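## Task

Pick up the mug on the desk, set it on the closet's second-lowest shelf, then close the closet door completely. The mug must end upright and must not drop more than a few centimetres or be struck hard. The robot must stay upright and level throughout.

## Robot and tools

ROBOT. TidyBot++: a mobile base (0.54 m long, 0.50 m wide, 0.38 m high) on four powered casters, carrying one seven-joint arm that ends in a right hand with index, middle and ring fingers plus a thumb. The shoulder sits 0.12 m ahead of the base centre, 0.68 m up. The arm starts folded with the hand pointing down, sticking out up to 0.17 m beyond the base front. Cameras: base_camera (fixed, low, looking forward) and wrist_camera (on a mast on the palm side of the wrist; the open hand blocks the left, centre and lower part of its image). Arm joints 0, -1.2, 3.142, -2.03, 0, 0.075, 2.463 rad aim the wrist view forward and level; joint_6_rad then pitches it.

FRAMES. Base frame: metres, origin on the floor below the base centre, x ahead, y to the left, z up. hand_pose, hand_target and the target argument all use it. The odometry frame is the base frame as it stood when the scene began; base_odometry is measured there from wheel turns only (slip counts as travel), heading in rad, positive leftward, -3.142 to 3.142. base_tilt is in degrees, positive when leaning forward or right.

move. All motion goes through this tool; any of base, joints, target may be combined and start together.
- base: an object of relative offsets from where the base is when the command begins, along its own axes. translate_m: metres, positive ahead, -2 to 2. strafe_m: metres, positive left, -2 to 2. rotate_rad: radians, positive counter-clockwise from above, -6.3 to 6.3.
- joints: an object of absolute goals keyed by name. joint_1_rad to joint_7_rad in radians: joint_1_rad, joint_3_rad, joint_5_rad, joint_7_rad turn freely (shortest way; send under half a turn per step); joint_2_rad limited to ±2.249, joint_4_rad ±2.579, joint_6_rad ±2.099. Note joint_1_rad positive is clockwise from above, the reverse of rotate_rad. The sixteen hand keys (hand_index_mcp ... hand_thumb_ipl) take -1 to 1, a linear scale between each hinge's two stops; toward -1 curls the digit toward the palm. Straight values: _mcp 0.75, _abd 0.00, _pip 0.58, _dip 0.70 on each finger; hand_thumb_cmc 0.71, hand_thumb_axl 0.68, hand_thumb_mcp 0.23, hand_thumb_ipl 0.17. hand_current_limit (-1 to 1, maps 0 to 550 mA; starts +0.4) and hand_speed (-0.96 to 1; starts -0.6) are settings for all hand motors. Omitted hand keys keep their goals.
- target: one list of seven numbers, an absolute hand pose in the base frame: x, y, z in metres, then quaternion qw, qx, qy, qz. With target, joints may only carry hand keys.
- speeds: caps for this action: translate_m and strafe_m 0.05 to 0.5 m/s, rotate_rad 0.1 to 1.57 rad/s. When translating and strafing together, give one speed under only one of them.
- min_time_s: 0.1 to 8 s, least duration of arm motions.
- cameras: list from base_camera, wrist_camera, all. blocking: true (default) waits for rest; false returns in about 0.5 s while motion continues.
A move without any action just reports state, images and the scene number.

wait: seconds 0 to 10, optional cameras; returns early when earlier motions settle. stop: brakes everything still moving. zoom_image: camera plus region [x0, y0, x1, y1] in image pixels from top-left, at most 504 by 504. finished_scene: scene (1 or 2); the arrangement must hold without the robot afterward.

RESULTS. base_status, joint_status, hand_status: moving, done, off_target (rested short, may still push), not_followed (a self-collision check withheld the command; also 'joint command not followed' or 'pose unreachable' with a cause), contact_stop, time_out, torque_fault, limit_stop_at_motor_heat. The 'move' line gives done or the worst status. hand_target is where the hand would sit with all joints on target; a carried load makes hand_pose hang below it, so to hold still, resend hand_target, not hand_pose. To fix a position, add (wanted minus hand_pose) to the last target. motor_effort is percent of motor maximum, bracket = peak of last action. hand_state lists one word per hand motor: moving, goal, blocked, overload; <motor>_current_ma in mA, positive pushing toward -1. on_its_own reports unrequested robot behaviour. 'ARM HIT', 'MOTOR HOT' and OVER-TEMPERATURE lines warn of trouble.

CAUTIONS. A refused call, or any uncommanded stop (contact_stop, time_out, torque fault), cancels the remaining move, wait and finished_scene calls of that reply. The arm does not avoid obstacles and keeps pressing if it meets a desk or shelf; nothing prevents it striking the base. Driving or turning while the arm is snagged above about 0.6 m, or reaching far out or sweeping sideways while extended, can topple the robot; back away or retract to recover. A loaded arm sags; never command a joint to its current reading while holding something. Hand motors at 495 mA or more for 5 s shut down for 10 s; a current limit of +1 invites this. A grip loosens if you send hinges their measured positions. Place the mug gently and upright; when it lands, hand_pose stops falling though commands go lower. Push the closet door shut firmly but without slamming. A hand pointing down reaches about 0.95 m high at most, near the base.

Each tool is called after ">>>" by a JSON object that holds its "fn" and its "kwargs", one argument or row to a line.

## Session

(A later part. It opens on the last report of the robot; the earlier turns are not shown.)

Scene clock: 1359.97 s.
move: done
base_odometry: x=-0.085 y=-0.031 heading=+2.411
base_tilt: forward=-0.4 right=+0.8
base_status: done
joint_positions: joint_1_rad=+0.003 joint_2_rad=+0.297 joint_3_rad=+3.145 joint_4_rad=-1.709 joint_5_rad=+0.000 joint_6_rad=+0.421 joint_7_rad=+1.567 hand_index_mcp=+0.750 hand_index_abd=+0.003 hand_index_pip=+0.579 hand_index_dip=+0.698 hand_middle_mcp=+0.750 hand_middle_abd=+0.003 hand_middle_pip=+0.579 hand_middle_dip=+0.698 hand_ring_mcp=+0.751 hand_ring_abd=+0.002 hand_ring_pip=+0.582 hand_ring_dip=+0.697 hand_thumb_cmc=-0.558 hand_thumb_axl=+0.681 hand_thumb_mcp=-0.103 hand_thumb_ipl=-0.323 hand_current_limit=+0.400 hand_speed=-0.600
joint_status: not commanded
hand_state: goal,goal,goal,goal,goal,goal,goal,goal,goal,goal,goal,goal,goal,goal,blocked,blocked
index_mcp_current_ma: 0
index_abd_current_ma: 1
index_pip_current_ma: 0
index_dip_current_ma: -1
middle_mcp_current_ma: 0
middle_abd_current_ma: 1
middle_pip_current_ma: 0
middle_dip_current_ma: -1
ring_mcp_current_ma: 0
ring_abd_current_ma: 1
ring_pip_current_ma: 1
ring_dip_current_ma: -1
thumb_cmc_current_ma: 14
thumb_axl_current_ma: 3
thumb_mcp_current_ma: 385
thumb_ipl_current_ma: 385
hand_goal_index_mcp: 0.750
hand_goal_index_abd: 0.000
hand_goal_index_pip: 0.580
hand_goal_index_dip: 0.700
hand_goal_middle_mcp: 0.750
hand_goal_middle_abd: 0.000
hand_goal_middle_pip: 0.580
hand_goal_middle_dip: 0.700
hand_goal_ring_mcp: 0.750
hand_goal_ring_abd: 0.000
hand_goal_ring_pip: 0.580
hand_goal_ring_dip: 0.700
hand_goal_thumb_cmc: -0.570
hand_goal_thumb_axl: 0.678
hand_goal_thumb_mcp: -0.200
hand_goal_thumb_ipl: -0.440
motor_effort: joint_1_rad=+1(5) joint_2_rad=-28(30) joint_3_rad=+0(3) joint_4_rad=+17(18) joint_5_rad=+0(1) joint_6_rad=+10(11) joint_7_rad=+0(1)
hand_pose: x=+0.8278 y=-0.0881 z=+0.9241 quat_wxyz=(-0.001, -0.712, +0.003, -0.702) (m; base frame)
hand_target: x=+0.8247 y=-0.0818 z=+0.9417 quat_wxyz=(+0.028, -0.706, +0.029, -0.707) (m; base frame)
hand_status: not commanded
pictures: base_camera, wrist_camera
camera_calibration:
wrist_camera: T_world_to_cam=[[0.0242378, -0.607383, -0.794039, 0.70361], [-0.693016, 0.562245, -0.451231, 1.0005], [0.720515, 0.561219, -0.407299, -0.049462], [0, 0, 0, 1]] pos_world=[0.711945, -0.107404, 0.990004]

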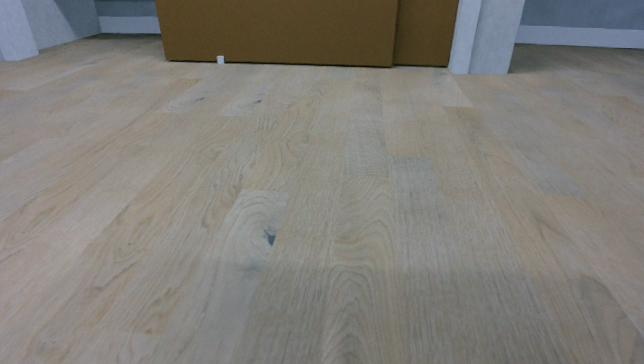

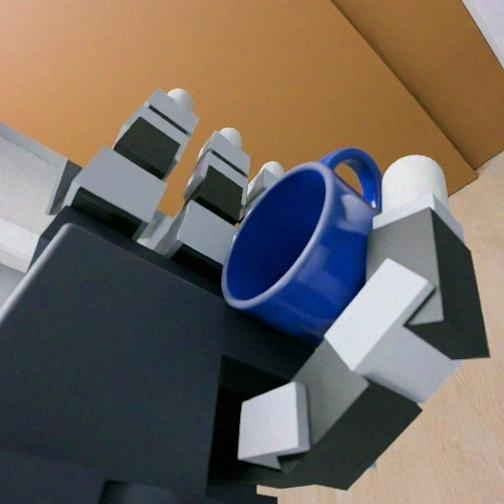

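>>> {"fn": "move", "kwargs": {
  "base": {"rotate_rad":-0.07,"strafe_m":0.5},
  "speeds": {"strafe_m":0.2},
  "cameras": ["all"]
}}

>>> {"fn": "zoom_image", "kwargs": {
  "camera": "base_camera",
  "region": [200, 0, 600, 200]
}}

Scene clock: 1417.47 s.
move: done
base_odometry: x=-0.418 y=-0.403 heading=+2.340
base_tilt: forward=-0.4 right=+0.8
base_status: done
joint_positions: joint_1_rad=-0.002 joint_2_rad=+0.297 joint_3_rad=+3.143 joint_4_rad=-1.709 joint_5_rad=+0.000 joint_6_rad=+0.421 joint_7_rad=+1.567 hand_index_mcp=+0.750 hand_index_abd=+0.003 hand_index_pip=+0.579 hand_index_dip=+0.698 hand_middle_mcp=+0.750 hand_middle_abd=+0.003 hand_middle_pip=+0.579 hand_middle_dip=+0.698 hand_ring_mcp=+0.750 hand_ring_abd=+0.002 hand_ring_pip=+0.582 hand_ring_dip=+0.697 hand_thumb_cmc=-0.558 hand_thumb_axl=+0.681 hand_thumb_mcp=-0.103 hand_thumb_ipl=-0.323 hand_current_limit=+0.400 hand_speed=-0.600
joint_status: not commanded
hand_state: goal,goal,goal,goal,goal,goal,goal,goal,goal,goal,goal,goal,goal,goal,blocked,blocked
index_mcp_current_ma: 0
index_abd_current_ma: 1
index_pip_current_ma: 0
index_dip_current_ma: -1
middle_mcp_current_ma: 0
middle_abd_current_ma: 1
middle_pip_current_ma: 0
middle_dip_current_ma: -1
ring_mcp_current_ma: 0
ring_abd_current_ma: 1
ring_pip_current_ma: 1
ring_dip_current_ma: -1
thumb_cmc_current_ma: 14
thumb_axl_current_ma: 3
thumb_mcp_current_ma: 385
thumb_ipl_current_ma: 385
hand_goal_index_mcp: 0.750
hand_goal_index_abd: 0.000
hand_goal_index_pip: 0.580
hand_goal_index_dip: 0.700
hand_goal_middle_mcp: 0.750
hand_goal_middle_abd: 0.000
hand_goal_middle_pip: 0.580
hand_goal_middle_dip: 0.700
hand_goal_ring_mcp: 0.750
hand_goal_ring_abd: 0.000
hand_goal_ring_pip: 0.580
hand_goal_ring_dip: 0.700
hand_goal_thumb_cmc: -0.570
hand_goal_thumb_axl: 0.678
hand_goal_thumb_mcp: -0.200
hand_goal_thumb_ipl: -0.440
motor_effort: joint_1_rad=+1(3) joint_2_rad=-28(30) joint_3_rad=+0(4) joint_4_rad=+17(17) joint_5_rad=+0(2) joint_6_rad=+10(11) joint_7_rad=+1(1)
hand_pose: x=+0.8284 y=-0.0830 z=+0.9240 quat_wxyz=(+0.001, -0.712, +0.001, -0.702) (m; base frame)
hand_target: x=+0.8247 y=-0.0818 z=+0.9417 quat_wxyz=(+0.028, -0.706, +0.029, -0.707) (m; base frame)
hand_status: not commanded
pictures: base_camera, wrist_camera
camera_calibration:
wrist_camera: T_world_to_cam=[[0.0285973, -0.606651, -0.794454, 0.703457], [-0.697227, 0.557411, -0.450741, 1.00063], [0.71628, 0.566804, -0.407033, -0.0490998], [0, 0, 0, 1]] pos_world=[0.712722, -0.103182, 0.989906]

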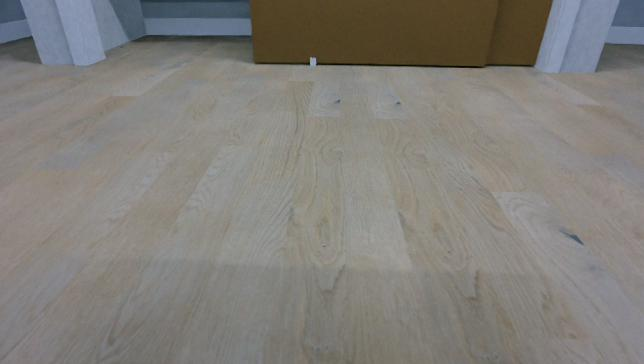

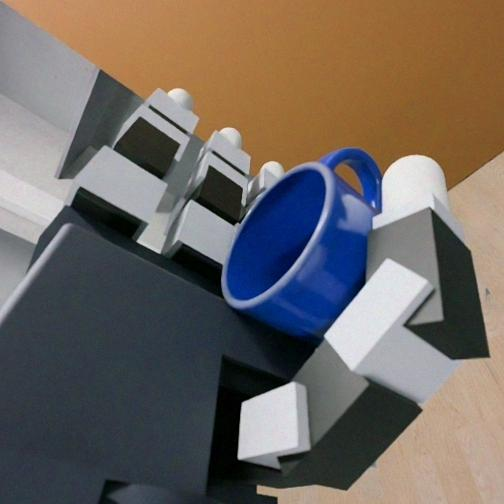

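Scaled by 1.260.

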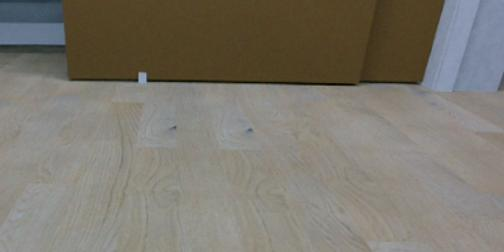

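>>> {"fn": "move", "kwargs": {
  "base": {"strafe_m":0.75,"rotate_rad":0.012},
  "speeds": {"strafe_m":0.2},
  "cameras": ["all"]
}}

Scene clock: 1448.90 s.
move: done
base_odometry: x=-0.957 y=-0.925 heading=+2.353
base_tilt: forward=-0.5 right=+0.8
base_status: done
joint_positions: joint_1_rad=-0.003 joint_2_rad=+0.297 joint_3_rad=+3.142 joint_4_rad=-1.709 joint_5_rad=+0.000 joint_6_rad=+0.421 joint_7_rad=+1.567 hand_index_mcp=+0.750 hand_index_abd=+0.003 hand_index_pip=+0.579 hand_index_dip=+0.698 hand_middle_mcp=+0.750 hand_middle_abd=+0.003 hand_middle_pip=+0.579 hand_middle_dip=+0.698 hand_ring_mcp=+0.750 hand_ring_abd=+0.002 hand_ring_pip=+0.582 hand_ring_dip=+0.697 hand_thumb_cmc=-0.558 hand_thumb_axl=+0.681 hand_thumb_mcp=-0.103 hand_thumb_ipl=-0.323 hand_current_limit=+0.400 hand_speed=-0.600
joint_status: not commanded
hand_state: goal,goal,goal,goal,goal,goal,goal,goal,goal,goal,goal,goal,goal,goal,blocked,blocked
index_mcp_current_ma: 0
index_abd_current_ma: 1
index_pip_current_ma: 0
index_dip_current_ma: -1
middle_mcp_current_ma: 0
middle_abd_current_ma: 1
middle_pip_current_ma: 0
middle_dip_current_ma: -1
ring_mcp_current_ma: 0
ring_abd_current_ma: 1
ring_pip_current_ma: 1
ring_dip_current_ma: -1
thumb_cmc_current_ma: 14
thumb_axl_current_ma: 3
thumb_mcp_current_ma: 385
thumb_ipl_current_ma: 385
hand_goal_index_mcp: 0.750
hand_goal_index_abd: 0.000
hand_goal_index_pip: 0.580
hand_goal_index_dip: 0.700
hand_goal_middle_mcp: 0.750
hand_goal_middle_abd: 0.000
hand_goal_middle_pip: 0.580
hand_goal_middle_dip: 0.700
hand_goal_ring_mcp: 0.750
hand_goal_ring_abd: 0.000
hand_goal_ring_pip: 0.580
hand_goal_ring_dip: 0.700
hand_goal_thumb_cmc: -0.570
hand_goal_thumb_axl: 0.678
hand_goal_thumb_mcp: -0.200
hand_goal_thumb_ipl: -0.440
motor_effort: joint_1_rad=+1(4) joint_2_rad=-28(28) joint_3_rad=-1(3) joint_4_rad=+17(17) joint_5_rad=+0(1) joint_6_rad=+11(11) joint_7_rad=+1(1)
hand_pose: x=+0.8285 y=-0.0821 z=+0.9239 quat_wxyz=(+0.002, -0.712, +0.001, -0.702) (m; base frame)
hand_target: x=+0.8247 y=-0.0818 z=+0.9417 quat_wxyz=(+0.028, -0.706, +0.029, -0.707) (m; base frame)
hand_status: not commanded
pictures: base_camera, wrist_camera
camera_calibration:
wrist_camera: T_world_to_cam=[[0.0294152, -0.606334, -0.794666, 0.703542], [-0.697994, 0.556616, -0.450537, 1.00057], [0.715499, 0.567925, -0.406844, -0.049083], [0, 0, 0, 1]] pos_world=[0.712817, -0.102478, 0.989907]

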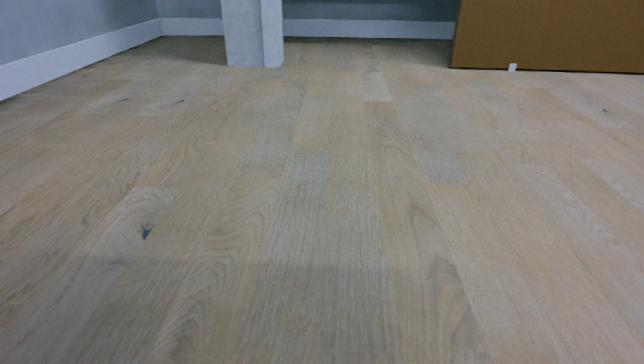

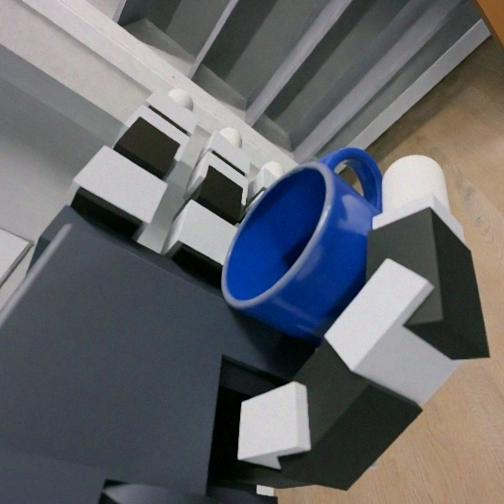

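>>> {"fn": "move", "kwargs": {
  "joints": {"joint_1_rad":0,"joint_2_rad":0.57,"joint_3_rad":3.142,"joint_4_rad":-1.62,"joint_5_rad":0,"joint_6_rad":0.62,"joint_7_rad":1.49},
  "min_time_s": 4
}}

>>> {"fn": "move", "kwargs": {
  "base": {"translate_m":0.3},
  "speeds": {"translate_m":0.15},
  "cameras": ["all"]
}}

Scene clock: 1478.53 s.
move: done
base_odometry: x=-0.957 y=-0.925 heading=+2.353
base_tilt: forward=-0.4 right=+0.8
base_status: not commanded
joint_positions: joint_1_rad=-0.003 joint_2_rad=+0.570 joint_3_rad=+3.142 joint_4_rad=-1.654 joint_5_rad=+0.000 joint_6_rad=+0.560 joint_7_rad=+1.567 hand_index_mcp=+0.750 hand_index_abd=+0.003 hand_index_pip=+0.579 hand_index_dip=+0.698 hand_middle_mcp=+0.750 hand_middle_abd=+0.003 hand_middle_pip=+0.579 hand_middle_dip=+0.698 hand_ring_mcp=+0.750 hand_ring_abd=+0.002 hand_ring_pip=+0.582 hand_ring_dip=+0.697 hand_thumb_cmc=-0.558 hand_thumb_axl=+0.681 hand_thumb_mcp=-0.103 hand_thumb_ipl=-0.323 hand_current_limit=+0.400 hand_speed=-0.600
joint_status: all done
hand_state: goal,goal,goal,goal,goal,goal,goal,goal,goal,goal,goal,goal,goal,goal,blocked,blocked
index_mcp_current_ma: 0
index_abd_current_ma: 1
index_pip_current_ma: 0
index_dip_current_ma: -1
middle_mcp_current_ma: 0
middle_abd_current_ma: 1
middle_pip_current_ma: 0
middle_dip_current_ma: -1
ring_mcp_current_ma: 0
ring_abd_current_ma: 1
ring_pip_current_ma: 1
ring_dip_current_ma: -1
thumb_cmc_current_ma: 14
thumb_axl_current_ma: 3
thumb_mcp_current_ma: 385
thumb_ipl_current_ma: 385
hand_goal_index_mcp: 0.750
hand_goal_index_abd: 0.000
hand_goal_index_pip: 0.580
hand_goal_index_dip: 0.700
hand_goal_middle_mcp: 0.750
hand_goal_middle_abd: 0.000
hand_goal_middle_pip: 0.580
hand_goal_middle_dip: 0.700
hand_goal_ring_mcp: 0.750
hand_goal_ring_abd: 0.000
hand_goal_ring_pip: 0.580
hand_goal_ring_dip: 0.700
hand_goal_thumb_cmc: -0.570
hand_goal_thumb_axl: 0.678
hand_goal_thumb_mcp: -0.200
hand_goal_thumb_ipl: -0.440
motor_effort: joint_1_rad=+1(2) joint_2_rad=-34(35) joint_3_rad=+0(2) joint_4_rad=+16(18) joint_5_rad=+0(2) joint_6_rad=+10(12) joint_7_rad=+1(2)
hand_pose: x=+0.8938 y=-0.0819 z=+0.7944 quat_wxyz=(+0.002, -0.739, +0.001, -0.674) (m; base frame)
hand_target: x=+0.9035 y=-0.0818 z=+0.8244 quat_wxyz=(+0.028, -0.706, +0.029, -0.707) (m; base frame)
hand_status: not commanded
pictures: none

Scene clock: 1481.13 s.
move: done
base_odometry: x=-1.169 y=-0.713 heading=+2.354
base_tilt: forward=-0.4 right=+0.8
base_status: done
joint_positions: joint_1_rad=-0.002 joint_2_rad=+0.577 joint_3_rad=+3.142 joint_4_rad=-1.648 joint_5_rad=+0.000 joint_6_rad=+0.563 joint_7_rad=+1.566 hand_index_mcp=+0.750 hand_index_abd=+0.003 hand_index_pip=+0.579 hand_index_dip=+0.698 hand_middle_mcp=+0.750 hand_middle_abd=+0.003 hand_middle_pip=+0.579 hand_middle_dip=+0.698 hand_ring_mcp=+0.750 hand_ring_abd=+0.002 hand_ring_pip=+0.582 hand_ring_dip=+0.697 hand_thumb_cmc=-0.558 hand_thumb_axl=+0.681 hand_thumb_mcp=-0.103 hand_thumb_ipl=-0.323 hand_current_limit=+0.400 hand_speed=-0.600
joint_status: not commanded
hand_state: goal,goal,goal,goal,goal,goal,goal,goal,goal,goal,goal,goal,goal,goal,blocked,blocked
index_mcp_current_ma: 0
index_abd_current_ma: 1
index_pip_current_ma: 0
index_dip_current_ma: -1
middle_mcp_current_ma: 0
middle_abd_current_ma: 1
middle_pip_current_ma: 0
middle_dip_current_ma: -1
ring_mcp_current_ma: 0
ring_abd_current_ma: 1
ring_pip_current_ma: 1
ring_dip_current_ma: -1
thumb_cmc_current_ma: 14
thumb_axl_current_ma: 3
thumb_mcp_current_ma: 385
thumb_ipl_current_ma: 385
hand_goal_index_mcp: 0.750
hand_goal_index_abd: 0.000
hand_goal_index_pip: 0.580
hand_goal_index_dip: 0.700
hand_goal_middle_mcp: 0.750
hand_goal_middle_abd: 0.000
hand_goal_middle_pip: 0.580
hand_goal_middle_dip: 0.700
hand_goal_ring_mcp: 0.750
hand_goal_ring_abd: 0.000
hand_goal_ring_pip: 0.580
hand_goal_ring_dip: 0.700
hand_goal_thumb_cmc: -0.570
hand_goal_thumb_axl: 0.678
hand_goal_thumb_mcp: -0.200
hand_goal_thumb_ipl: -0.440
motor_effort: joint_1_rad=+1(2) joint_2_rad=-34(36) joint_3_rad=+0(2) joint_4_rad=+15(17) joint_5_rad=+0(1) joint_6_rad=+10(11) joint_7_rad=+1(1)
hand_pose: x=+0.8962 y=-0.0823 z=+0.7927 quat_wxyz=(+0.002, -0.739, +0.001, -0.674) (m; base frame)
hand_target: x=+0.9035 y=-0.0818 z=+0.8244 quat_wxyz=(+0.028, -0.706, +0.029, -0.707) (m; base frame)
hand_status: not commanded
pictures: base_camera, wrist_camera
camera_calibration:
wrist_camera: T_world_to_cam=[[-0.0317993, -0.606498, -0.794449, 0.651859], [-0.730179, 0.556869, -0.395898, 0.974303], [0.682515, 0.567501, -0.46056, -0.0786411], [0, 0, 0, 1]] pos_world=[0.785818, -0.102579, 0.867375]

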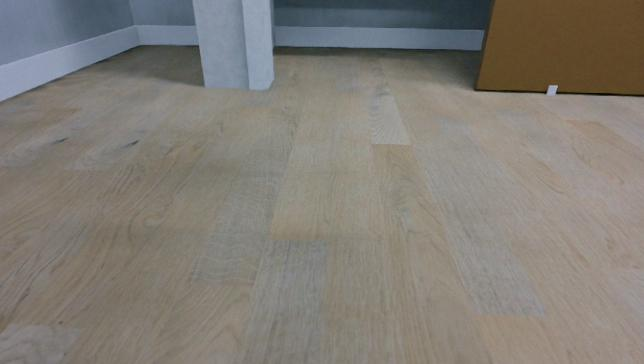

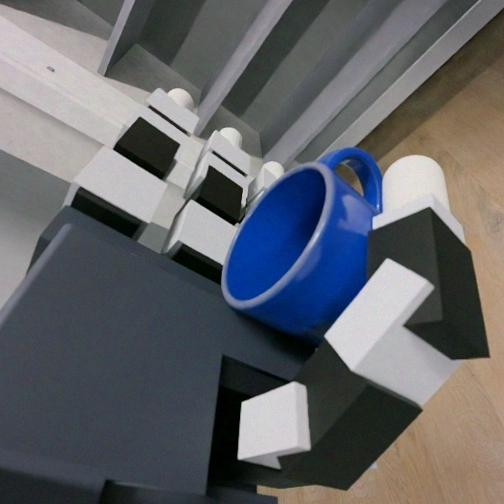

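>>> {"fn": "move", "kwargs": {
  "joints": {"joint_1_rad":0,"joint_2_rad":0.57,"joint_3_rad":3.142,"joint_4_rad":-1.45,"joint_5_rad":0,"joint_6_rad":0.53,"joint_7_rad":1.49},
  "min_time_s": 3
}}

>>> {"fn": "move", "kwargs": {
  "base": {"translate_m":0.25},
  "speeds": {"translate_m":0.15},
  "cameras": ["all"]
}}

Scene clock: 1513.83 s.
move: done
base_odometry: x=-1.169 y=-0.713 heading=+2.354
base_tilt: forward=-0.5 right=+0.8
base_status: not commanded
joint_positions: joint_1_rad=-0.002 joint_2_rad=+0.577 joint_3_rad=+3.142 joint_4_rad=-1.484 joint_5_rad=+0.000 joint_6_rad=+0.563 joint_7_rad=+1.566 hand_index_mcp=+0.750 hand_index_abd=+0.003 hand_index_pip=+0.579 hand_index_dip=+0.698 hand_middle_mcp=+0.750 hand_middle_abd=+0.003 hand_middle_pip=+0.579 hand_middle_dip=+0.698 hand_ring_mcp=+0.750 hand_ring_abd=+0.002 hand_ring_pip=+0.582 hand_ring_dip=+0.697 hand_thumb_cmc=-0.558 hand_thumb_axl=+0.681 hand_thumb_mcp=-0.103 hand_thumb_ipl=-0.323 hand_current_limit=+0.400 hand_speed=-0.600
joint_status: all done
hand_state: goal,goal,goal,goal,goal,goal,goal,goal,goal,goal,goal,goal,goal,goal,blocked,blocked
index_mcp_current_ma: 0
index_abd_current_ma: 1
index_pip_current_ma: 0
index_dip_current_ma: -1
middle_mcp_current_ma: 0
middle_abd_current_ma: 1
middle_pip_current_ma: 0
middle_dip_current_ma: -1
ring_mcp_current_ma: 0
ring_abd_current_ma: 1
ring_pip_current_ma: 1
ring_dip_current_ma: -1
thumb_cmc_current_ma: 14
thumb_axl_current_ma: 3
thumb_mcp_current_ma: 385
thumb_ipl_current_ma: 385
hand_goal_index_mcp: 0.750
hand_goal_index_abd: 0.000
hand_goal_index_pip: 0.580
hand_goal_index_dip: 0.700
hand_goal_middle_mcp: 0.750
hand_goal_middle_abd: 0.000
hand_goal_middle_pip: 0.580
hand_goal_middle_dip: 0.700
hand_goal_ring_mcp: 0.750
hand_goal_ring_abd: 0.000
hand_goal_ring_pip: 0.580
hand_goal_ring_dip: 0.700
hand_goal_thumb_cmc: -0.570
hand_goal_thumb_axl: 0.678
hand_goal_thumb_mcp: -0.200
hand_goal_thumb_ipl: -0.440
motor_effort: joint_1_rad=+0(2) joint_2_rad=-36(36) joint_3_rad=-1(3) joint_4_rad=+17(18) joint_5_rad=+0(1) joint_6_rad=+11(12) joint_7_rad=+1(2)
hand_pose: x=+0.9283 y=-0.0822 z=+0.8854 quat_wxyz=(+0.002, -0.681, +0.001, -0.732) (m; base frame)
hand_target: x=+0.9321 y=-0.0818 z=+0.8945 quat_wxyz=(+0.029, -0.677, +0.027, -0.734) (m; base frame)
hand_status: not commanded
pictures: none

Scene clock: 1516.07 s.
move: done
base_odometry: x=-1.346 y=-0.535 heading=+2.354
base_tilt: forward=-0.4 right=+0.8
base_status: done
joint_positions: joint_1_rad=-0.002 joint_2_rad=+0.583 joint_3_rad=+3.142 joint_4_rad=-1.480 joint_5_rad=+0.000 joint_6_rad=+0.563 joint_7_rad=+1.566 hand_index_mcp=+0.750 hand_index_abd=+0.003 hand_index_pip=+0.579 hand_index_dip=+0.698 hand_middle_mcp=+0.750 hand_middle_abd=+0.003 hand_middle_pip=+0.579 hand_middle_dip=+0.698 hand_ring_mcp=+0.750 hand_ring_abd=+0.002 hand_ring_pip=+0.582 hand_ring_dip=+0.697 hand_thumb_cmc=-0.558 hand_thumb_axl=+0.681 hand_thumb_mcp=-0.103 hand_thumb_ipl=-0.323 hand_current_limit=+0.400 hand_speed=-0.600
joint_status: not commanded
hand_state: goal,goal,goal,goal,goal,goal,goal,goal,goal,goal,goal,goal,goal,goal,blocked,blocked
index_mcp_current_ma: 0
index_abd_current_ma: 1
index_pip_current_ma: 0
index_dip_current_ma: -1
middle_mcp_current_ma: 0
middle_abd_current_ma: 1
middle_pip_current_ma: 0
middle_dip_current_ma: -1
ring_mcp_current_ma: 0
ring_abd_current_ma: 1
ring_pip_current_ma: 1
ring_dip_current_ma: -1
thumb_cmc_current_ma: 14
thumb_axl_current_ma: 3
thumb_mcp_current_ma: 385
thumb_ipl_current_ma: 385
hand_goal_index_mcp: 0.750
hand_goal_index_abd: 0.000
hand_goal_index_pip: 0.580
hand_goal_index_dip: 0.700
hand_goal_middle_mcp: 0.750
hand_goal_middle_abd: 0.000
hand_goal_middle_pip: 0.580
hand_goal_middle_dip: 0.700
hand_goal_ring_mcp: 0.750
hand_goal_ring_abd: 0.000
hand_goal_ring_pip: 0.580
hand_goal_ring_dip: 0.700
hand_goal_thumb_cmc: -0.570
hand_goal_thumb_axl: 0.678
hand_goal_thumb_mcp: -0.200
hand_goal_thumb_ipl: -0.440
motor_effort: joint_1_rad=+1(2) joint_2_rad=-36(38) joint_3_rad=-1(1) joint_4_rad=+17(17) joint_5_rad=+1(1) joint_6_rad=+10(11) joint_7_rad=+1(1)
hand_pose: x=+0.9301 y=-0.0824 z=+0.8828 quat_wxyz=(+0.002, -0.682, +0.001, -0.732) (m; base frame)
hand_target: x=+0.9321 y=-0.0818 z=+0.8945 quat_wxyz=(+0.029, -0.677, +0.027, -0.734) (m; base frame)
hand_status: not commanded
pictures: base_camera, wrist_camera
camera_calibration:
wrist_camera: T_world_to_cam=[[0.0965769, -0.606324, -0.789331, 0.600509], [-0.656887, 0.556975, -0.508212, 1.06578], [0.747779, 0.567583, -0.344495, -0.223458], [0, 0, 0, 1]] pos_world=[0.809199, -0.102679, 0.938663]

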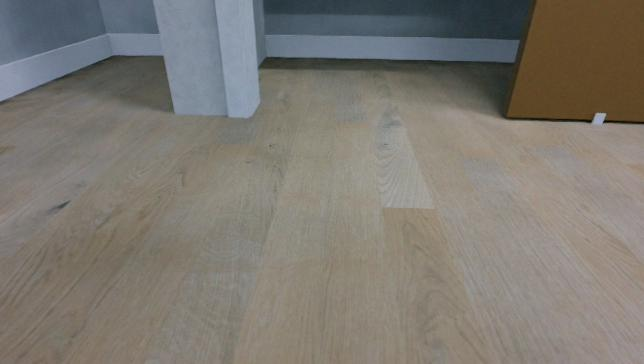

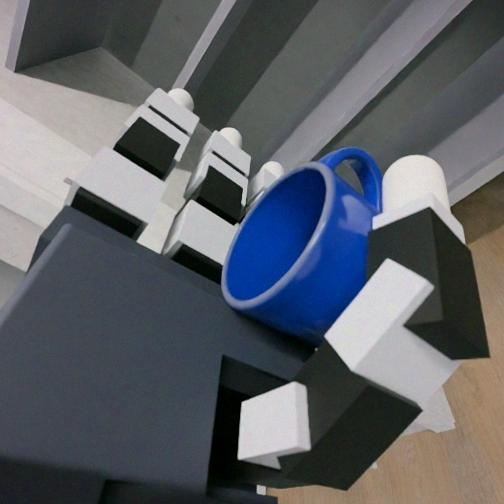

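>>> {"fn": "zoom_image", "kwargs": {
  "camera": "wrist_camera",
  "region": [0, 0, 504, 200]
}}

Scaled by 1.000.

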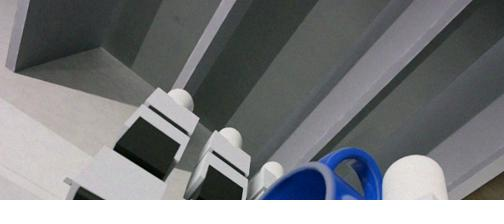

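>>> {"fn": "zoom_image", "kwargs": {
  "camera": "wrist_camera",
  "region": [300, 0, 500, 160]
}}

Scaled by 2.520 from the camera's 504x504 image, which has a finer 720x720 frame.

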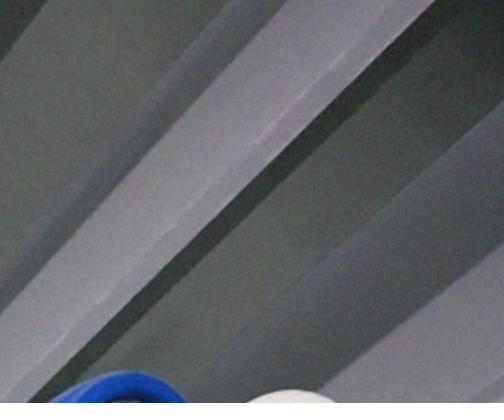

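>>> {"fn": "move", "kwargs": {
  "joints": {"joint_1_rad":0,"joint_2_rad":0.57,"joint_3_rad":3.142,"joint_4_rad":-1.525,"joint_5_rad":0,"joint_6_rad":0.52,"joint_7_rad":1.49},
  "min_time_s": 2
}}

>>> {"fn": "move", "kwargs": {
  "base": {"translate_m":0.4},
  "speeds": {"translate_m":0.12},
  "cameras": ["all"]
}}

Scene clock: 1565.43 s.
move: done
base_odometry: x=-1.346 y=-0.535 heading=+2.354
base_tilt: forward=-0.4 right=+0.8
base_status: not commanded
joint_positions: joint_1_rad=-0.002 joint_2_rad=+0.583 joint_3_rad=+3.142 joint_4_rad=-1.508 joint_5_rad=+0.000 joint_6_rad=+0.563 joint_7_rad=+1.566 hand_index_mcp=+0.750 hand_index_abd=+0.003 hand_index_pip=+0.579 hand_index_dip=+0.698 hand_middle_mcp=+0.750 hand_middle_abd=+0.003 hand_middle_pip=+0.579 hand_middle_dip=+0.698 hand_ring_mcp=+0.750 hand_ring_abd=+0.002 hand_ring_pip=+0.582 hand_ring_dip=+0.697 hand_thumb_cmc=-0.558 hand_thumb_axl=+0.681 hand_thumb_mcp=-0.103 hand_thumb_ipl=-0.323 hand_current_limit=+0.400 hand_speed=-0.600
joint_status: all done
hand_state: goal,goal,goal,goal,goal,goal,goal,goal,goal,goal,goal,goal,goal,goal,blocked,blocked
index_mcp_current_ma: 0
index_abd_current_ma: 1
index_pip_current_ma: 0
index_dip_current_ma: -1
middle_mcp_current_ma: 0
middle_abd_current_ma: 1
middle_pip_current_ma: 0
middle_dip_current_ma: -1
ring_mcp_current_ma: 0
ring_abd_current_ma: 1
ring_pip_current_ma: 1
ring_dip_current_ma: -1
thumb_cmc_current_ma: 14
thumb_axl_current_ma: 3
thumb_mcp_current_ma: 385
thumb_ipl_current_ma: 385
hand_goal_index_mcp: 0.750
hand_goal_index_abd: 0.000
hand_goal_index_pip: 0.580
hand_goal_index_dip: 0.700
hand_goal_middle_mcp: 0.750
hand_goal_middle_abd: 0.000
hand_goal_middle_pip: 0.580
hand_goal_middle_dip: 0.700
hand_goal_ring_mcp: 0.750
hand_goal_ring_abd: 0.000
hand_goal_ring_pip: 0.580
hand_goal_ring_dip: 0.700
hand_goal_thumb_cmc: -0.570
hand_goal_thumb_axl: 0.678
hand_goal_thumb_mcp: -0.200
hand_goal_thumb_ipl: -0.440
motor_effort: joint_1_rad=+1(2) joint_2_rad=-35(37) joint_3_rad=+0(2) joint_4_rad=+17(18) joint_5_rad=+0(1) joint_6_rad=+11(12) joint_7_rad=+1(2)
hand_pose: x=+0.9257 y=-0.0824 z=+0.8669 quat_wxyz=(+0.002, -0.692, +0.001, -0.722) (m; base frame)
hand_target: x=+0.9195 y=-0.0818 z=+0.8480 quat_wxyz=(+0.028, -0.708, +0.029, -0.705) (m; base frame)
hand_status: not commanded
pictures: none

Scene clock: 1569.30 s.
move: done
base_odometry: x=-1.628 y=-0.252 heading=+2.355
base_tilt: forward=-0.4 right=+0.8
base_status: done
joint_positions: joint_1_rad=-0.002 joint_2_rad=+0.586 joint_3_rad=+3.142 joint_4_rad=-1.511 joint_5_rad=+0.000 joint_6_rad=+0.562 joint_7_rad=+1.566 hand_index_mcp=+0.750 hand_index_abd=+0.003 hand_index_pip=+0.579 hand_index_dip=+0.698 hand_middle_mcp=+0.750 hand_middle_abd=+0.003 hand_middle_pip=+0.579 hand_middle_dip=+0.698 hand_ring_mcp=+0.750 hand_ring_abd=+0.002 hand_ring_pip=+0.582 hand_ring_dip=+0.697 hand_thumb_cmc=-0.558 hand_thumb_axl=+0.681 hand_thumb_mcp=-0.103 hand_thumb_ipl=-0.323 hand_current_limit=+0.400 hand_speed=-0.600
joint_status: not commanded
hand_state: goal,goal,goal,goal,goal,goal,goal,goal,goal,goal,goal,goal,goal,goal,blocked,blocked
index_mcp_current_ma: 0
index_abd_current_ma: 1
index_pip_current_ma: 0
index_dip_current_ma: -1
middle_mcp_current_ma: 0
middle_abd_current_ma: 1
middle_pip_current_ma: 0
middle_dip_current_ma: -1
ring_mcp_current_ma: 0
ring_abd_current_ma: 1
ring_pip_current_ma: 1
ring_dip_current_ma: -1
thumb_cmc_current_ma: 14
thumb_axl_current_ma: 3
thumb_mcp_current_ma: 385
thumb_ipl_current_ma: 385
hand_goal_index_mcp: 0.750
hand_goal_index_abd: 0.000
hand_goal_index_pip: 0.580
hand_goal_index_dip: 0.700
hand_goal_middle_mcp: 0.750
hand_goal_middle_abd: 0.000
hand_goal_middle_pip: 0.580
hand_goal_middle_dip: 0.700
hand_goal_ring_mcp: 0.750
hand_goal_ring_abd: 0.000
hand_goal_ring_pip: 0.580
hand_goal_ring_dip: 0.700
hand_goal_thumb_cmc: -0.570
hand_goal_thumb_axl: 0.678
hand_goal_thumb_mcp: -0.200
hand_goal_thumb_ipl: -0.440
motor_effort: joint_1_rad=+1(2) joint_2_rad=-36(39) joint_3_rad=+0(1) joint_4_rad=+17(17) joint_5_rad=+1(1) joint_6_rad=+10(12) joint_7_rad=+1(1)
hand_pose: x=+0.9257 y=-0.0825 z=+0.8626 quat_wxyz=(+0.002, -0.694, +0.001, -0.720) (m; base frame)
hand_target: x=+0.9195 y=-0.0818 z=+0.8480 quat_wxyz=(+0.028, -0.708, +0.029, -0.705) (m; base frame)
hand_status: not commanded
pictures: base_camera, wrist_camera
camera_calibration:
wrist_camera: T_world_to_cam=[[0.0694063, -0.606401, -0.792124, 0.612459], [-0.673775, 0.557067, -0.485493, 1.04876], [0.73567, 0.56741, -0.369914, -0.19396], [0, 0, 0, 1]] pos_world=[0.80681, -0.10278, 0.92256]

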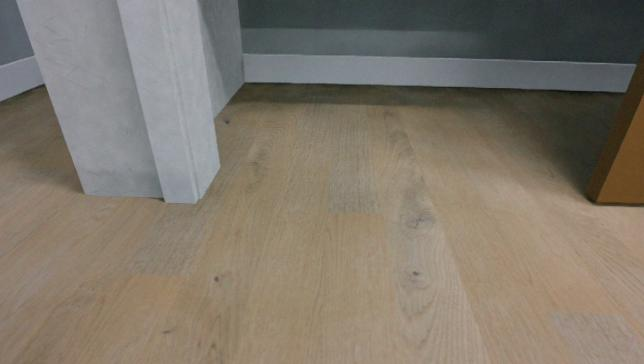

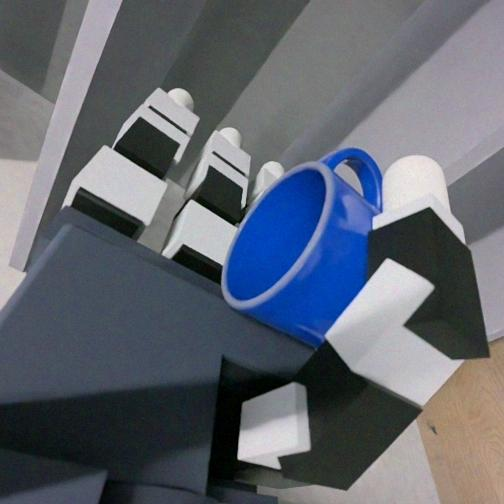

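>>> {"fn": "zoom_image", "kwargs": {
  "camera": "wrist_camera",
  "region": [0, 0, 280, 280]
}}

>>> {"fn": "zoom_image", "kwargs": {
  "camera": "wrist_camera",
  "region": [240, 0, 504, 264]
}}

Scaled by 1.800 from the camera's 504x504 image, which has a finer 720x720 frame.

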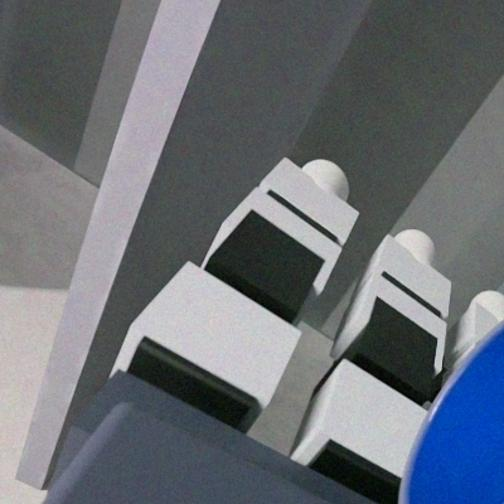

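Scaled by 1.909 from the camera's 504x504 image, which has a finer 720x720 frame.

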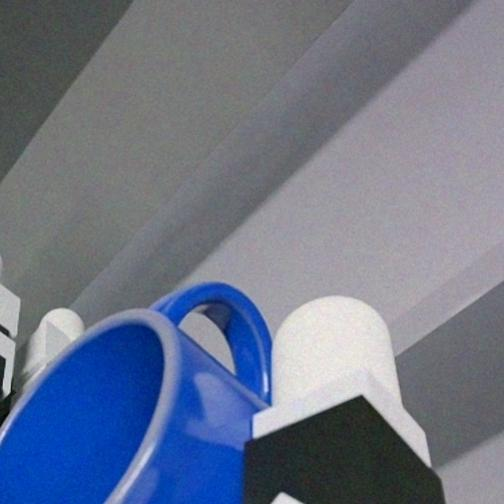

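>>> {"fn": "move", "kwargs": {
  "joints": {"joint_1_rad":0,"joint_2_rad":0.57,"joint_3_rad":3.142,"joint_4_rad":-1.565,"joint_5_rad":0,"joint_6_rad":0.52,"joint_7_rad":1.49},
  "min_time_s": 2
}}

>>> {"fn": "move", "kwargs": {
  "base": {"translate_m":0.2},
  "speeds": {"translate_m":0.1},
  "cameras": ["all"]
}}

Scene clock: 1643.13 s.
move: done
base_odometry: x=-1.628 y=-0.252 heading=+2.355
base_tilt: forward=-0.4 right=+0.8
base_status: not commanded
joint_positions: joint_1_rad=-0.002 joint_2_rad=+0.586 joint_3_rad=+3.142 joint_4_rad=-1.547 joint_5_rad=+0.000 joint_6_rad=+0.562 joint_7_rad=+1.566 hand_index_mcp=+0.750 hand_index_abd=+0.003 hand_index_pip=+0.579 hand_index_dip=+0.698 hand_middle_mcp=+0.750 hand_middle_abd=+0.003 hand_middle_pip=+0.579 hand_middle_dip=+0.698 hand_ring_mcp=+0.750 hand_ring_abd=+0.002 hand_ring_pip=+0.582 hand_ring_dip=+0.697 hand_thumb_cmc=-0.558 hand_thumb_axl=+0.681 hand_thumb_mcp=-0.103 hand_thumb_ipl=-0.323 hand_current_limit=+0.400 hand_speed=-0.600
joint_status: all done
hand_state: goal,goal,goal,goal,goal,goal,goal,goal,goal,goal,goal,goal,goal,goal,blocked,blocked
index_mcp_current_ma: 0
index_abd_current_ma: 1
index_pip_current_ma: 0
index_dip_current_ma: -1
middle_mcp_current_ma: 0
middle_abd_current_ma: 1
middle_pip_current_ma: 0
middle_dip_current_ma: -1
ring_mcp_current_ma: 0
ring_abd_current_ma: 1
ring_pip_current_ma: 1
ring_dip_current_ma: -1
thumb_cmc_current_ma: 14
thumb_axl_current_ma: 3
thumb_mcp_current_ma: 385
thumb_ipl_current_ma: 385
hand_goal_index_mcp: 0.750
hand_goal_index_abd: 0.000
hand_goal_index_pip: 0.580
hand_goal_index_dip: 0.700
hand_goal_middle_mcp: 0.750
hand_goal_middle_abd: 0.000
hand_goal_middle_pip: 0.580
hand_goal_middle_dip: 0.700
hand_goal_ring_mcp: 0.750
hand_goal_ring_abd: 0.000
hand_goal_ring_pip: 0.580
hand_goal_ring_dip: 0.700
hand_goal_thumb_cmc: -0.570
hand_goal_thumb_axl: 0.678
hand_goal_thumb_mcp: -0.200
hand_goal_thumb_ipl: -0.440
motor_effort: joint_1_rad=+1(2) joint_2_rad=-35(36) joint_3_rad=+0(2) joint_4_rad=+16(18) joint_5_rad=+0(2) joint_6_rad=+11(12) joint_7_rad=+1(2)
hand_pose: x=+0.9192 y=-0.0825 z=+0.8419 quat_wxyz=(+0.002, -0.707, +0.001, -0.707) (m; base frame)
hand_target: x=+0.9115 y=-0.0818 z=+0.8252 quat_wxyz=(+0.028, -0.722, +0.029, -0.691) (m; base frame)
hand_status: not commanded
pictures: none

Scene clock: 1645.67 s.
move: done
base_odometry: x=-1.770 y=-0.110 heading=+2.355
base_tilt: forward=-0.4 right=+0.8
base_status: done
joint_positions: joint_1_rad=-0.002 joint_2_rad=+0.587 joint_3_rad=+3.142 joint_4_rad=-1.550 joint_5_rad=+0.000 joint_6_rad=+0.561 joint_7_rad=+1.566 hand_index_mcp=+0.750 hand_index_abd=+0.003 hand_index_pip=+0.579 hand_index_dip=+0.698 hand_middle_mcp=+0.750 hand_middle_abd=+0.003 hand_middle_pip=+0.579 hand_middle_dip=+0.698 hand_ring_mcp=+0.750 hand_ring_abd=+0.002 hand_ring_pip=+0.582 hand_ring_dip=+0.697 hand_thumb_cmc=-0.558 hand_thumb_axl=+0.681 hand_thumb_mcp=-0.103 hand_thumb_ipl=-0.323 hand_current_limit=+0.400 hand_speed=-0.600
joint_status: not commanded
hand_state: goal,goal,goal,goal,goal,goal,goal,goal,goal,goal,goal,goal,goal,goal,blocked,blocked
index_mcp_current_ma: 0
index_abd_current_ma: 1
index_pip_current_ma: 0
index_dip_current_ma: -1
middle_mcp_current_ma: 0
middle_abd_current_ma: 1
middle_pip_current_ma: 0
middle_dip_current_ma: -1
ring_mcp_current_ma: 0
ring_abd_current_ma: 1
ring_pip_current_ma: 1
ring_dip_current_ma: -1
thumb_cmc_current_ma: 14
thumb_axl_current_ma: 3
thumb_mcp_current_ma: 385
thumb_ipl_current_ma: 385
hand_goal_index_mcp: 0.750
hand_goal_index_abd: 0.000
hand_goal_index_pip: 0.580
hand_goal_index_dip: 0.700
hand_goal_middle_mcp: 0.750
hand_goal_middle_abd: 0.000
hand_goal_middle_pip: 0.580
hand_goal_middle_dip: 0.700
hand_goal_ring_mcp: 0.750
hand_goal_ring_abd: 0.000
hand_goal_ring_pip: 0.580
hand_goal_ring_dip: 0.700
hand_goal_thumb_cmc: -0.570
hand_goal_thumb_axl: 0.678
hand_goal_thumb_mcp: -0.200
hand_goal_thumb_ipl: -0.440
motor_effort: joint_1_rad=+1(3) joint_2_rad=-35(38) joint_3_rad=-1(2) joint_4_rad=+16(17) joint_5_rad=+1(1) joint_6_rad=+10(11) joint_7_rad=+1(1)
hand_pose: x=+0.9188 y=-0.0826 z=+0.8389 quat_wxyz=(+0.002, -0.709, +0.001, -0.705) (m; base frame)
hand_target: x=+0.9115 y=-0.0818 z=+0.8252 quat_wxyz=(+0.028, -0.722, +0.029, -0.691) (m; base frame)
hand_status: not commanded
pictures: base_camera, wrist_camera
camera_calibration:
wrist_camera: T_world_to_cam=[[0.0364893, -0.606351, -0.794359, 0.62623], [-0.693201, 0.5572, -0.457165, 1.02672], [0.71982, 0.567332, -0.399991, -0.157744], [0, 0, 0, 1]] pos_world=[0.802419, -0.10288, 0.903736]

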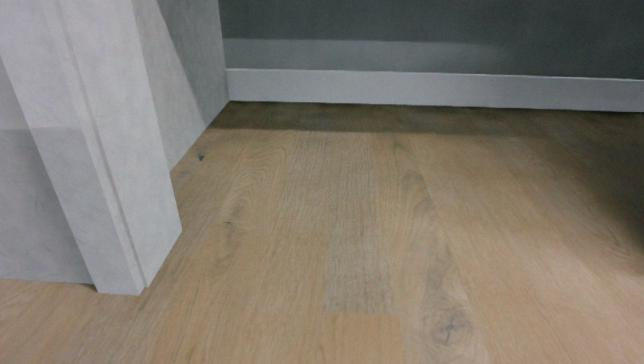

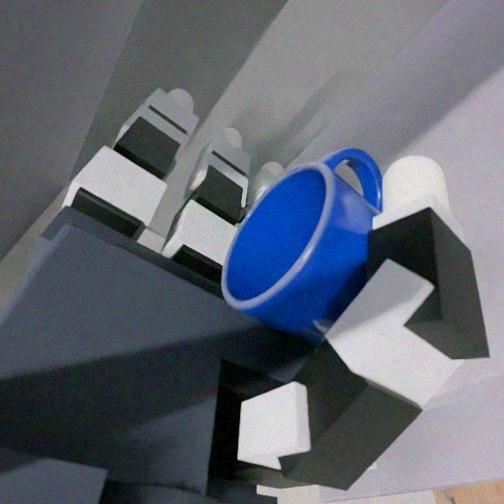

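>>> {"fn": "zoom_image", "kwargs": {
  "camera": "wrist_camera",
  "region": [240, 0, 504, 504]
}}

Scaled by 1.000.

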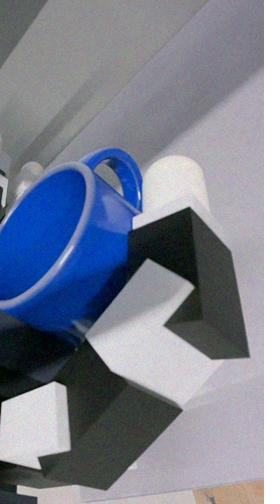

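>>> {"fn": "move", "kwargs": {
  "base": {"translate_m":0.075},
  "speeds": {"translate_m":0.08}
}}

>>> {"fn": "move", "kwargs": {
  "joints": {"joint_1_rad":0,"joint_2_rad":0.63,"joint_3_rad":3.142,"joint_4_rad":-1.605,"joint_5_rad":0,"joint_6_rad":0.62,"joint_7_rad":1.49},
  "min_time_s": 3,
  "cameras": ["wrist_camera"]
}}

Scene clock: 1681.07 s.
move: done
base_odometry: x=-1.823 y=-0.057 heading=+2.356
base_tilt: forward=-0.4 right=+0.8
base_status: done
joint_positions: joint_1_rad=-0.002 joint_2_rad=+0.588 joint_3_rad=+3.142 joint_4_rad=-1.551 joint_5_rad=+0.000 joint_6_rad=+0.561 joint_7_rad=+1.566 hand_index_mcp=+0.750 hand_index_abd=+0.003 hand_index_pip=+0.579 hand_index_dip=+0.698 hand_middle_mcp=+0.750 hand_middle_abd=+0.003 hand_middle_pip=+0.579 hand_middle_dip=+0.698 hand_ring_mcp=+0.750 hand_ring_abd=+0.002 hand_ring_pip=+0.582 hand_ring_dip=+0.697 hand_thumb_cmc=-0.558 hand_thumb_axl=+0.681 hand_thumb_mcp=-0.103 hand_thumb_ipl=-0.323 hand_current_limit=+0.400 hand_speed=-0.600
joint_status: not commanded
hand_state: goal,goal,goal,goal,goal,goal,goal,goal,goal,goal,goal,goal,goal,goal,blocked,blocked
index_mcp_current_ma: 0
index_abd_current_ma: 1
index_pip_current_ma: 0
index_dip_current_ma: -1
middle_mcp_current_ma: 0
middle_abd_current_ma: 1
middle_pip_current_ma: 0
middle_dip_current_ma: -1
ring_mcp_current_ma: 0
ring_abd_current_ma: 1
ring_pip_current_ma: 1
ring_dip_current_ma: -1
thumb_cmc_current_ma: 14
thumb_axl_current_ma: 3
thumb_mcp_current_ma: 385
thumb_ipl_current_ma: 385
hand_goal_index_mcp: 0.750
hand_goal_index_abd: 0.000
hand_goal_index_pip: 0.580
hand_goal_index_dip: 0.700
hand_goal_middle_mcp: 0.750
hand_goal_middle_abd: 0.000
hand_goal_middle_pip: 0.580
hand_goal_middle_dip: 0.700
hand_goal_ring_mcp: 0.750
hand_goal_ring_abd: 0.000
hand_goal_ring_pip: 0.580
hand_goal_ring_dip: 0.700
hand_goal_thumb_cmc: -0.570
hand_goal_thumb_axl: 0.678
hand_goal_thumb_mcp: -0.200
hand_goal_thumb_ipl: -0.440
motor_effort: joint_1_rad=+1(3) joint_2_rad=-35(38) joint_3_rad=-1(1) joint_4_rad=+16(17) joint_5_rad=+0(1) joint_6_rad=+11(11) joint_7_rad=+1(1)
hand_pose: x=+0.9187 y=-0.0827 z=+0.8377 quat_wxyz=(+0.002, -0.710, +0.001, -0.705) (m; base frame)
hand_target: x=+0.9115 y=-0.0818 z=+0.8252 quat_wxyz=(+0.028, -0.722, +0.029, -0.691) (m; base frame)
hand_status: not commanded
pictures: none

Scene clock: 1684.33 s.
move: done
base_odometry: x=-1.823 y=-0.057 heading=+2.356
base_tilt: forward=-0.4 right=+0.8
base_status: not commanded
joint_positions: joint_1_rad=-0.002 joint_2_rad=+0.627 joint_3_rad=+3.142 joint_4_rad=-1.587 joint_5_rad=+0.000 joint_6_rad=+0.563 joint_7_rad=+1.566 hand_index_mcp=+0.750 hand_index_abd=+0.003 hand_index_pip=+0.579 hand_index_dip=+0.698 hand_middle_mcp=+0.750 hand_middle_abd=+0.003 hand_middle_pip=+0.579 hand_middle_dip=+0.698 hand_ring_mcp=+0.750 hand_ring_abd=+0.002 hand_ring_pip=+0.582 hand_ring_dip=+0.697 hand_thumb_cmc=-0.558 hand_thumb_axl=+0.681 hand_thumb_mcp=-0.103 hand_thumb_ipl=-0.323 hand_current_limit=+0.400 hand_speed=-0.600
joint_status: all done
hand_state: goal,goal,goal,goal,goal,goal,goal,goal,goal,goal,goal,goal,goal,goal,blocked,blocked
index_mcp_current_ma: 0
index_abd_current_ma: 1
index_pip_current_ma: 0
index_dip_current_ma: -1
middle_mcp_current_ma: 0
middle_abd_current_ma: 1
middle_pip_current_ma: 0
middle_dip_current_ma: -1
ring_mcp_current_ma: 0
ring_abd_current_ma: 1
ring_pip_current_ma: 1
ring_dip_current_ma: -1
thumb_cmc_current_ma: 14
thumb_axl_current_ma: 3
thumb_mcp_current_ma: 385
thumb_ipl_current_ma: 385
hand_goal_index_mcp: 0.750
hand_goal_index_abd: 0.000
hand_goal_index_pip: 0.580
hand_goal_index_dip: 0.700
hand_goal_middle_mcp: 0.750
hand_goal_middle_abd: 0.000
hand_goal_middle_pip: 0.580
hand_goal_middle_dip: 0.700
hand_goal_ring_mcp: 0.750
hand_goal_ring_abd: 0.000
hand_goal_ring_pip: 0.580
hand_goal_ring_dip: 0.700
hand_goal_thumb_cmc: -0.570
hand_goal_thumb_axl: 0.678
hand_goal_thumb_mcp: -0.200
hand_goal_thumb_ipl: -0.440
motor_effort: joint_1_rad=+1(2) joint_2_rad=-36(37) joint_3_rad=+0(2) joint_4_rad=+15(17) joint_5_rad=+1(1) joint_6_rad=+10(12) joint_7_rad=+1(2)
hand_pose: x=+0.9161 y=-0.0827 z=+0.7864 quat_wxyz=(+0.002, -0.735, +0.001, -0.678) (m; base frame)
hand_target: x=+0.9143 y=-0.0818 z=+0.7853 quat_wxyz=(+0.028, -0.722, +0.029, -0.691) (m; base frame)
hand_status: not commanded
pictures: wrist_camera
camera_calibration:
wrist_camera: T_world_to_cam=[[-0.0237795, -0.60646, -0.794758, 0.640168], [-0.725763, 0.557205, -0.403473, 0.988529], [0.687534, 0.567212, -0.453396, -0.105245], [0, 0, 0, 1]] pos_world=[0.805021, -0.102881, 0.859906]

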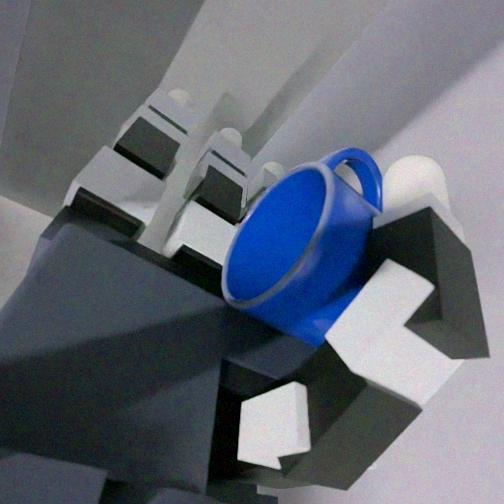

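>>> {"fn": "move", "kwargs": {
  "joints": {"joint_6_rad": 0.70},
  "min_time_s": 2,
  "cameras": ["wrist_camera"]
}}

Scene clock: 1732.50 s.
move: done
base_odometry: x=-1.823 y=-0.057 heading=+2.356
base_tilt: forward=-0.4 right=+0.8
base_status: not commanded
joint_positions: joint_1_rad=-0.002 joint_2_rad=+0.627 joint_3_rad=+3.142 joint_4_rad=-1.587 joint_5_rad=+0.000 joint_6_rad=+0.640 joint_7_rad=+1.566 hand_index_mcp=+0.750 hand_index_abd=+0.003 hand_index_pip=+0.579 hand_index_dip=+0.698 hand_middle_mcp=+0.750 hand_middle_abd=+0.003 hand_middle_pip=+0.579 hand_middle_dip=+0.698 hand_ring_mcp=+0.750 hand_ring_abd=+0.002 hand_ring_pip=+0.582 hand_ring_dip=+0.697 hand_thumb_cmc=-0.558 hand_thumb_axl=+0.681 hand_thumb_mcp=-0.103 hand_thumb_ipl=-0.323 hand_current_limit=+0.400 hand_speed=-0.600
joint_status: all done
hand_state: goal,goal,goal,goal,goal,goal,goal,goal,goal,goal,goal,goal,goal,goal,blocked,blocked
index_mcp_current_ma: 0
index_abd_current_ma: 1
index_pip_current_ma: 0
index_dip_current_ma: -1
middle_mcp_current_ma: 0
middle_abd_current_ma: 1
middle_pip_current_ma: 0
middle_dip_current_ma: -1
ring_mcp_current_ma: 0
ring_abd_current_ma: 1
ring_pip_current_ma: 1
ring_dip_current_ma: -1
thumb_cmc_current_ma: 14
thumb_axl_current_ma: 3
thumb_mcp_current_ma: 385
thumb_ipl_current_ma: 385
hand_goal_index_mcp: 0.750
hand_goal_index_abd: 0.000
hand_goal_index_pip: 0.580
hand_goal_index_dip: 0.700
hand_goal_middle_mcp: 0.750
hand_goal_middle_abd: 0.000
hand_goal_middle_pip: 0.580
hand_goal_middle_dip: 0.700
hand_goal_ring_mcp: 0.750
hand_goal_ring_abd: 0.000
hand_goal_ring_pip: 0.580
hand_goal_ring_dip: 0.700
hand_goal_thumb_cmc: -0.570
hand_goal_thumb_axl: 0.678
hand_goal_thumb_mcp: -0.200
hand_goal_thumb_ipl: -0.440
motor_effort: joint_1_rad=+1(1) joint_2_rad=-36(36) joint_3_rad=+0(1) joint_4_rad=+16(16) joint_5_rad=+1(1) joint_6_rad=+11(12) joint_7_rad=+1(1)
hand_pose: x=+0.9189 y=-0.0827 z=+0.8095 quat_wxyz=(+0.002, -0.708, +0.001, -0.706) (m; base frame)
hand_target: x=+0.9167 y=-0.0817 z=+0.8094 quat_wxyz=(+0.029, -0.694, +0.028, -0.719) (m; base frame)
hand_status: not commanded
pictures: wrist_camera
camera_calibration:
wrist_camera: T_world_to_cam=[[0.0374431, -0.606406, -0.794273, 0.601952], [-0.692614, 0.557198, -0.458057, 1.01354], [0.720336, 0.567276, -0.399142, -0.170704], [0, 0, 0, 1]] pos_world=[0.802419, -0.10288, 0.874239]

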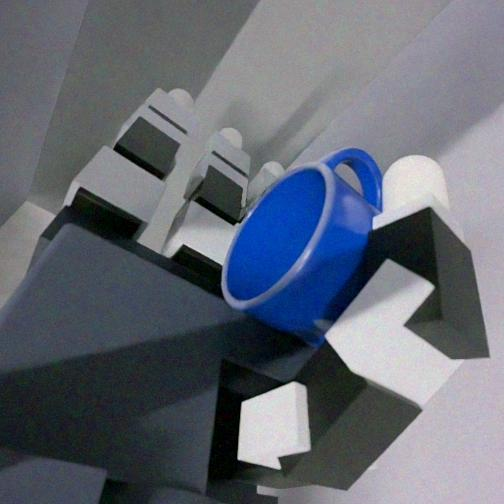

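>>> {"fn": "move", "kwargs": {
  "joints": {"joint_2_rad": 0.667, "joint_4_rad": -1.635, "joint_6_rad": 0.77},
  "min_time_s": 3,
  "cameras": ["wrist_camera"]
}}

>>> {"fn": "move", "kwargs": {
  "joints": {"joint_2_rad": 0.682, "joint_4_rad": -1.645, "joint_6_rad": 0.795},
  "min_time_s": 3,
  "cameras": ["wrist_camera"]
}}

Scene clock: 1768.47 s.
move: done
base_odometry: x=-1.823 y=-0.057 heading=+2.356
base_tilt: forward=-0.4 right=+0.8
base_status: not commanded
joint_positions: joint_1_rad=-0.002 joint_2_rad=+0.663 joint_3_rad=+3.142 joint_4_rad=-1.617 joint_5_rad=+0.000 joint_6_rad=+0.710 joint_7_rad=+1.566 hand_index_mcp=+0.750 hand_index_abd=+0.003 hand_index_pip=+0.579 hand_index_dip=+0.698 hand_middle_mcp=+0.750 hand_middle_abd=+0.003 hand_middle_pip=+0.579 hand_middle_dip=+0.698 hand_ring_mcp=+0.750 hand_ring_abd=+0.002 hand_ring_pip=+0.582 hand_ring_dip=+0.697 hand_thumb_cmc=-0.558 hand_thumb_axl=+0.681 hand_thumb_mcp=-0.103 hand_thumb_ipl=-0.323 hand_current_limit=+0.400 hand_speed=-0.600
joint_status: all done
hand_state: goal,goal,goal,goal,goal,goal,goal,goal,goal,goal,goal,goal,goal,goal,blocked,blocked
index_mcp_current_ma: 0
index_abd_current_ma: 1
index_pip_current_ma: 0
index_dip_current_ma: -1
middle_mcp_current_ma: 0
middle_abd_current_ma: 1
middle_pip_current_ma: 0
middle_dip_current_ma: -1
ring_mcp_current_ma: 0
ring_abd_current_ma: 1
ring_pip_current_ma: 1
ring_dip_current_ma: -1
thumb_cmc_current_ma: 14
thumb_axl_current_ma: 3
thumb_mcp_current_ma: 385
thumb_ipl_current_ma: 385
hand_goal_index_mcp: 0.750
hand_goal_index_abd: 0.000
hand_goal_index_pip: 0.580
hand_goal_index_dip: 0.700
hand_goal_middle_mcp: 0.750
hand_goal_middle_abd: 0.000
hand_goal_middle_pip: 0.580
hand_goal_middle_dip: 0.700
hand_goal_ring_mcp: 0.750
hand_goal_ring_abd: 0.000
hand_goal_ring_pip: 0.580
hand_goal_ring_dip: 0.700
hand_goal_thumb_cmc: -0.570
hand_goal_thumb_axl: 0.678
hand_goal_thumb_mcp: -0.200
hand_goal_thumb_ipl: -0.440
motor_effort: joint_1_rad=+1(1) joint_2_rad=-36(37) joint_3_rad=+0(1) joint_4_rad=+15(17) joint_5_rad=+0(1) joint_6_rad=+10(12) joint_7_rad=+1(1)
hand_pose: x=+0.9181 y=-0.0827 z=+0.7855 quat_wxyz=(+0.002, -0.707, +0.001, -0.707) (m; base frame)
hand_target: x=+0.9157 y=-0.0817 z=+0.7847 quat_wxyz=(+0.029, -0.693, +0.028, -0.720) (m; base frame)
hand_status: not commanded
pictures: wrist_camera
camera_calibration:
wrist_camera: T_world_to_cam=[[0.0407617, -0.606394, -0.794119, 0.579751], [-0.690692, 0.557207, -0.46094, 1.00254], [0.722, 0.56728, -0.396119, -0.183659], [0, 0, 0, 1]] pos_world=[0.801418, -0.10288, 0.849752]

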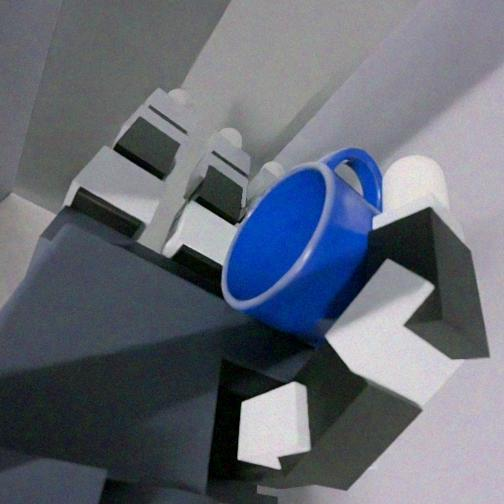

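Scene clock: 1771.73 s.
move: done
base_odometry: x=-1.823 y=-0.057 heading=+2.356
base_tilt: forward=-0.5 right=+0.8
base_status: not commanded
joint_positions: joint_1_rad=-0.002 joint_2_rad=+0.678 joint_3_rad=+3.142 joint_4_rad=-1.627 joint_5_rad=+0.000 joint_6_rad=+0.735 joint_7_rad=+1.566 hand_index_mcp=+0.750 hand_index_abd=+0.003 hand_index_pip=+0.579 hand_index_dip=+0.698 hand_middle_mcp=+0.750 hand_middle_abd=+0.003 hand_middle_pip=+0.579 hand_middle_dip=+0.698 hand_ring_mcp=+0.750 hand_ring_abd=+0.002 hand_ring_pip=+0.582 hand_ring_dip=+0.697 hand_thumb_cmc=-0.558 hand_thumb_axl=+0.681 hand_thumb_mcp=-0.103 hand_thumb_ipl=-0.323 hand_current_limit=+0.400 hand_speed=-0.600
joint_status: all done
hand_state: goal,goal,goal,goal,goal,goal,goal,goal,goal,goal,goal,goal,goal,goal,blocked,blocked
index_mcp_current_ma: 0
index_abd_current_ma: 1
index_pip_current_ma: 0
index_dip_current_ma: -1
middle_mcp_current_ma: 0
middle_abd_current_ma: 1
middle_pip_current_ma: 0
middle_dip_current_ma: -1
ring_mcp_current_ma: 0
ring_abd_current_ma: 1
ring_pip_current_ma: 1
ring_dip_current_ma: -1
thumb_cmc_current_ma: 14
thumb_axl_current_ma: 3
thumb_mcp_current_ma: 385
thumb_ipl_current_ma: 385
hand_goal_index_mcp: 0.750
hand_goal_index_abd: 0.000
hand_goal_index_pip: 0.580
hand_goal_index_dip: 0.700
hand_goal_middle_mcp: 0.750
hand_goal_middle_abd: 0.000
hand_goal_middle_pip: 0.580
hand_goal_middle_dip: 0.700
hand_goal_ring_mcp: 0.750
hand_goal_ring_abd: 0.000
hand_goal_ring_pip: 0.580
hand_goal_ring_dip: 0.700
hand_goal_thumb_cmc: -0.570
hand_goal_thumb_axl: 0.678
hand_goal_thumb_mcp: -0.200
hand_goal_thumb_ipl: -0.440
motor_effort: joint_1_rad=+0(1) joint_2_rad=-36(37) joint_3_rad=+0(1) joint_4_rad=+15(16) joint_5_rad=+0(1) joint_6_rad=+11(12) joint_7_rad=+1(1)
hand_pose: x=+0.9179 y=-0.0827 z=+0.7762 quat_wxyz=(+0.002, -0.707, +0.001, -0.707) (m; base frame)
hand_target: x=+0.9153 y=-0.0817 z=+0.7750 quat_wxyz=(+0.029, -0.693, +0.028, -0.720) (m; base frame)
hand_status: not commanded
pictures: wrist_camera
camera_calibration:
wrist_camera: T_world_to_cam=[[0.0412131, -0.606399, -0.794092, 0.571915], [-0.690447, 0.55719, -0.461326, 0.998131], [0.722208, 0.567291, -0.395723, -0.187664], [0, 0, 0, 1]] pos_world=[0.801118, -0.10288, 0.840353]

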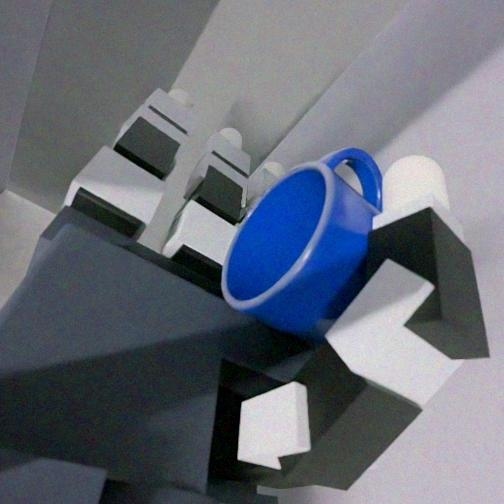

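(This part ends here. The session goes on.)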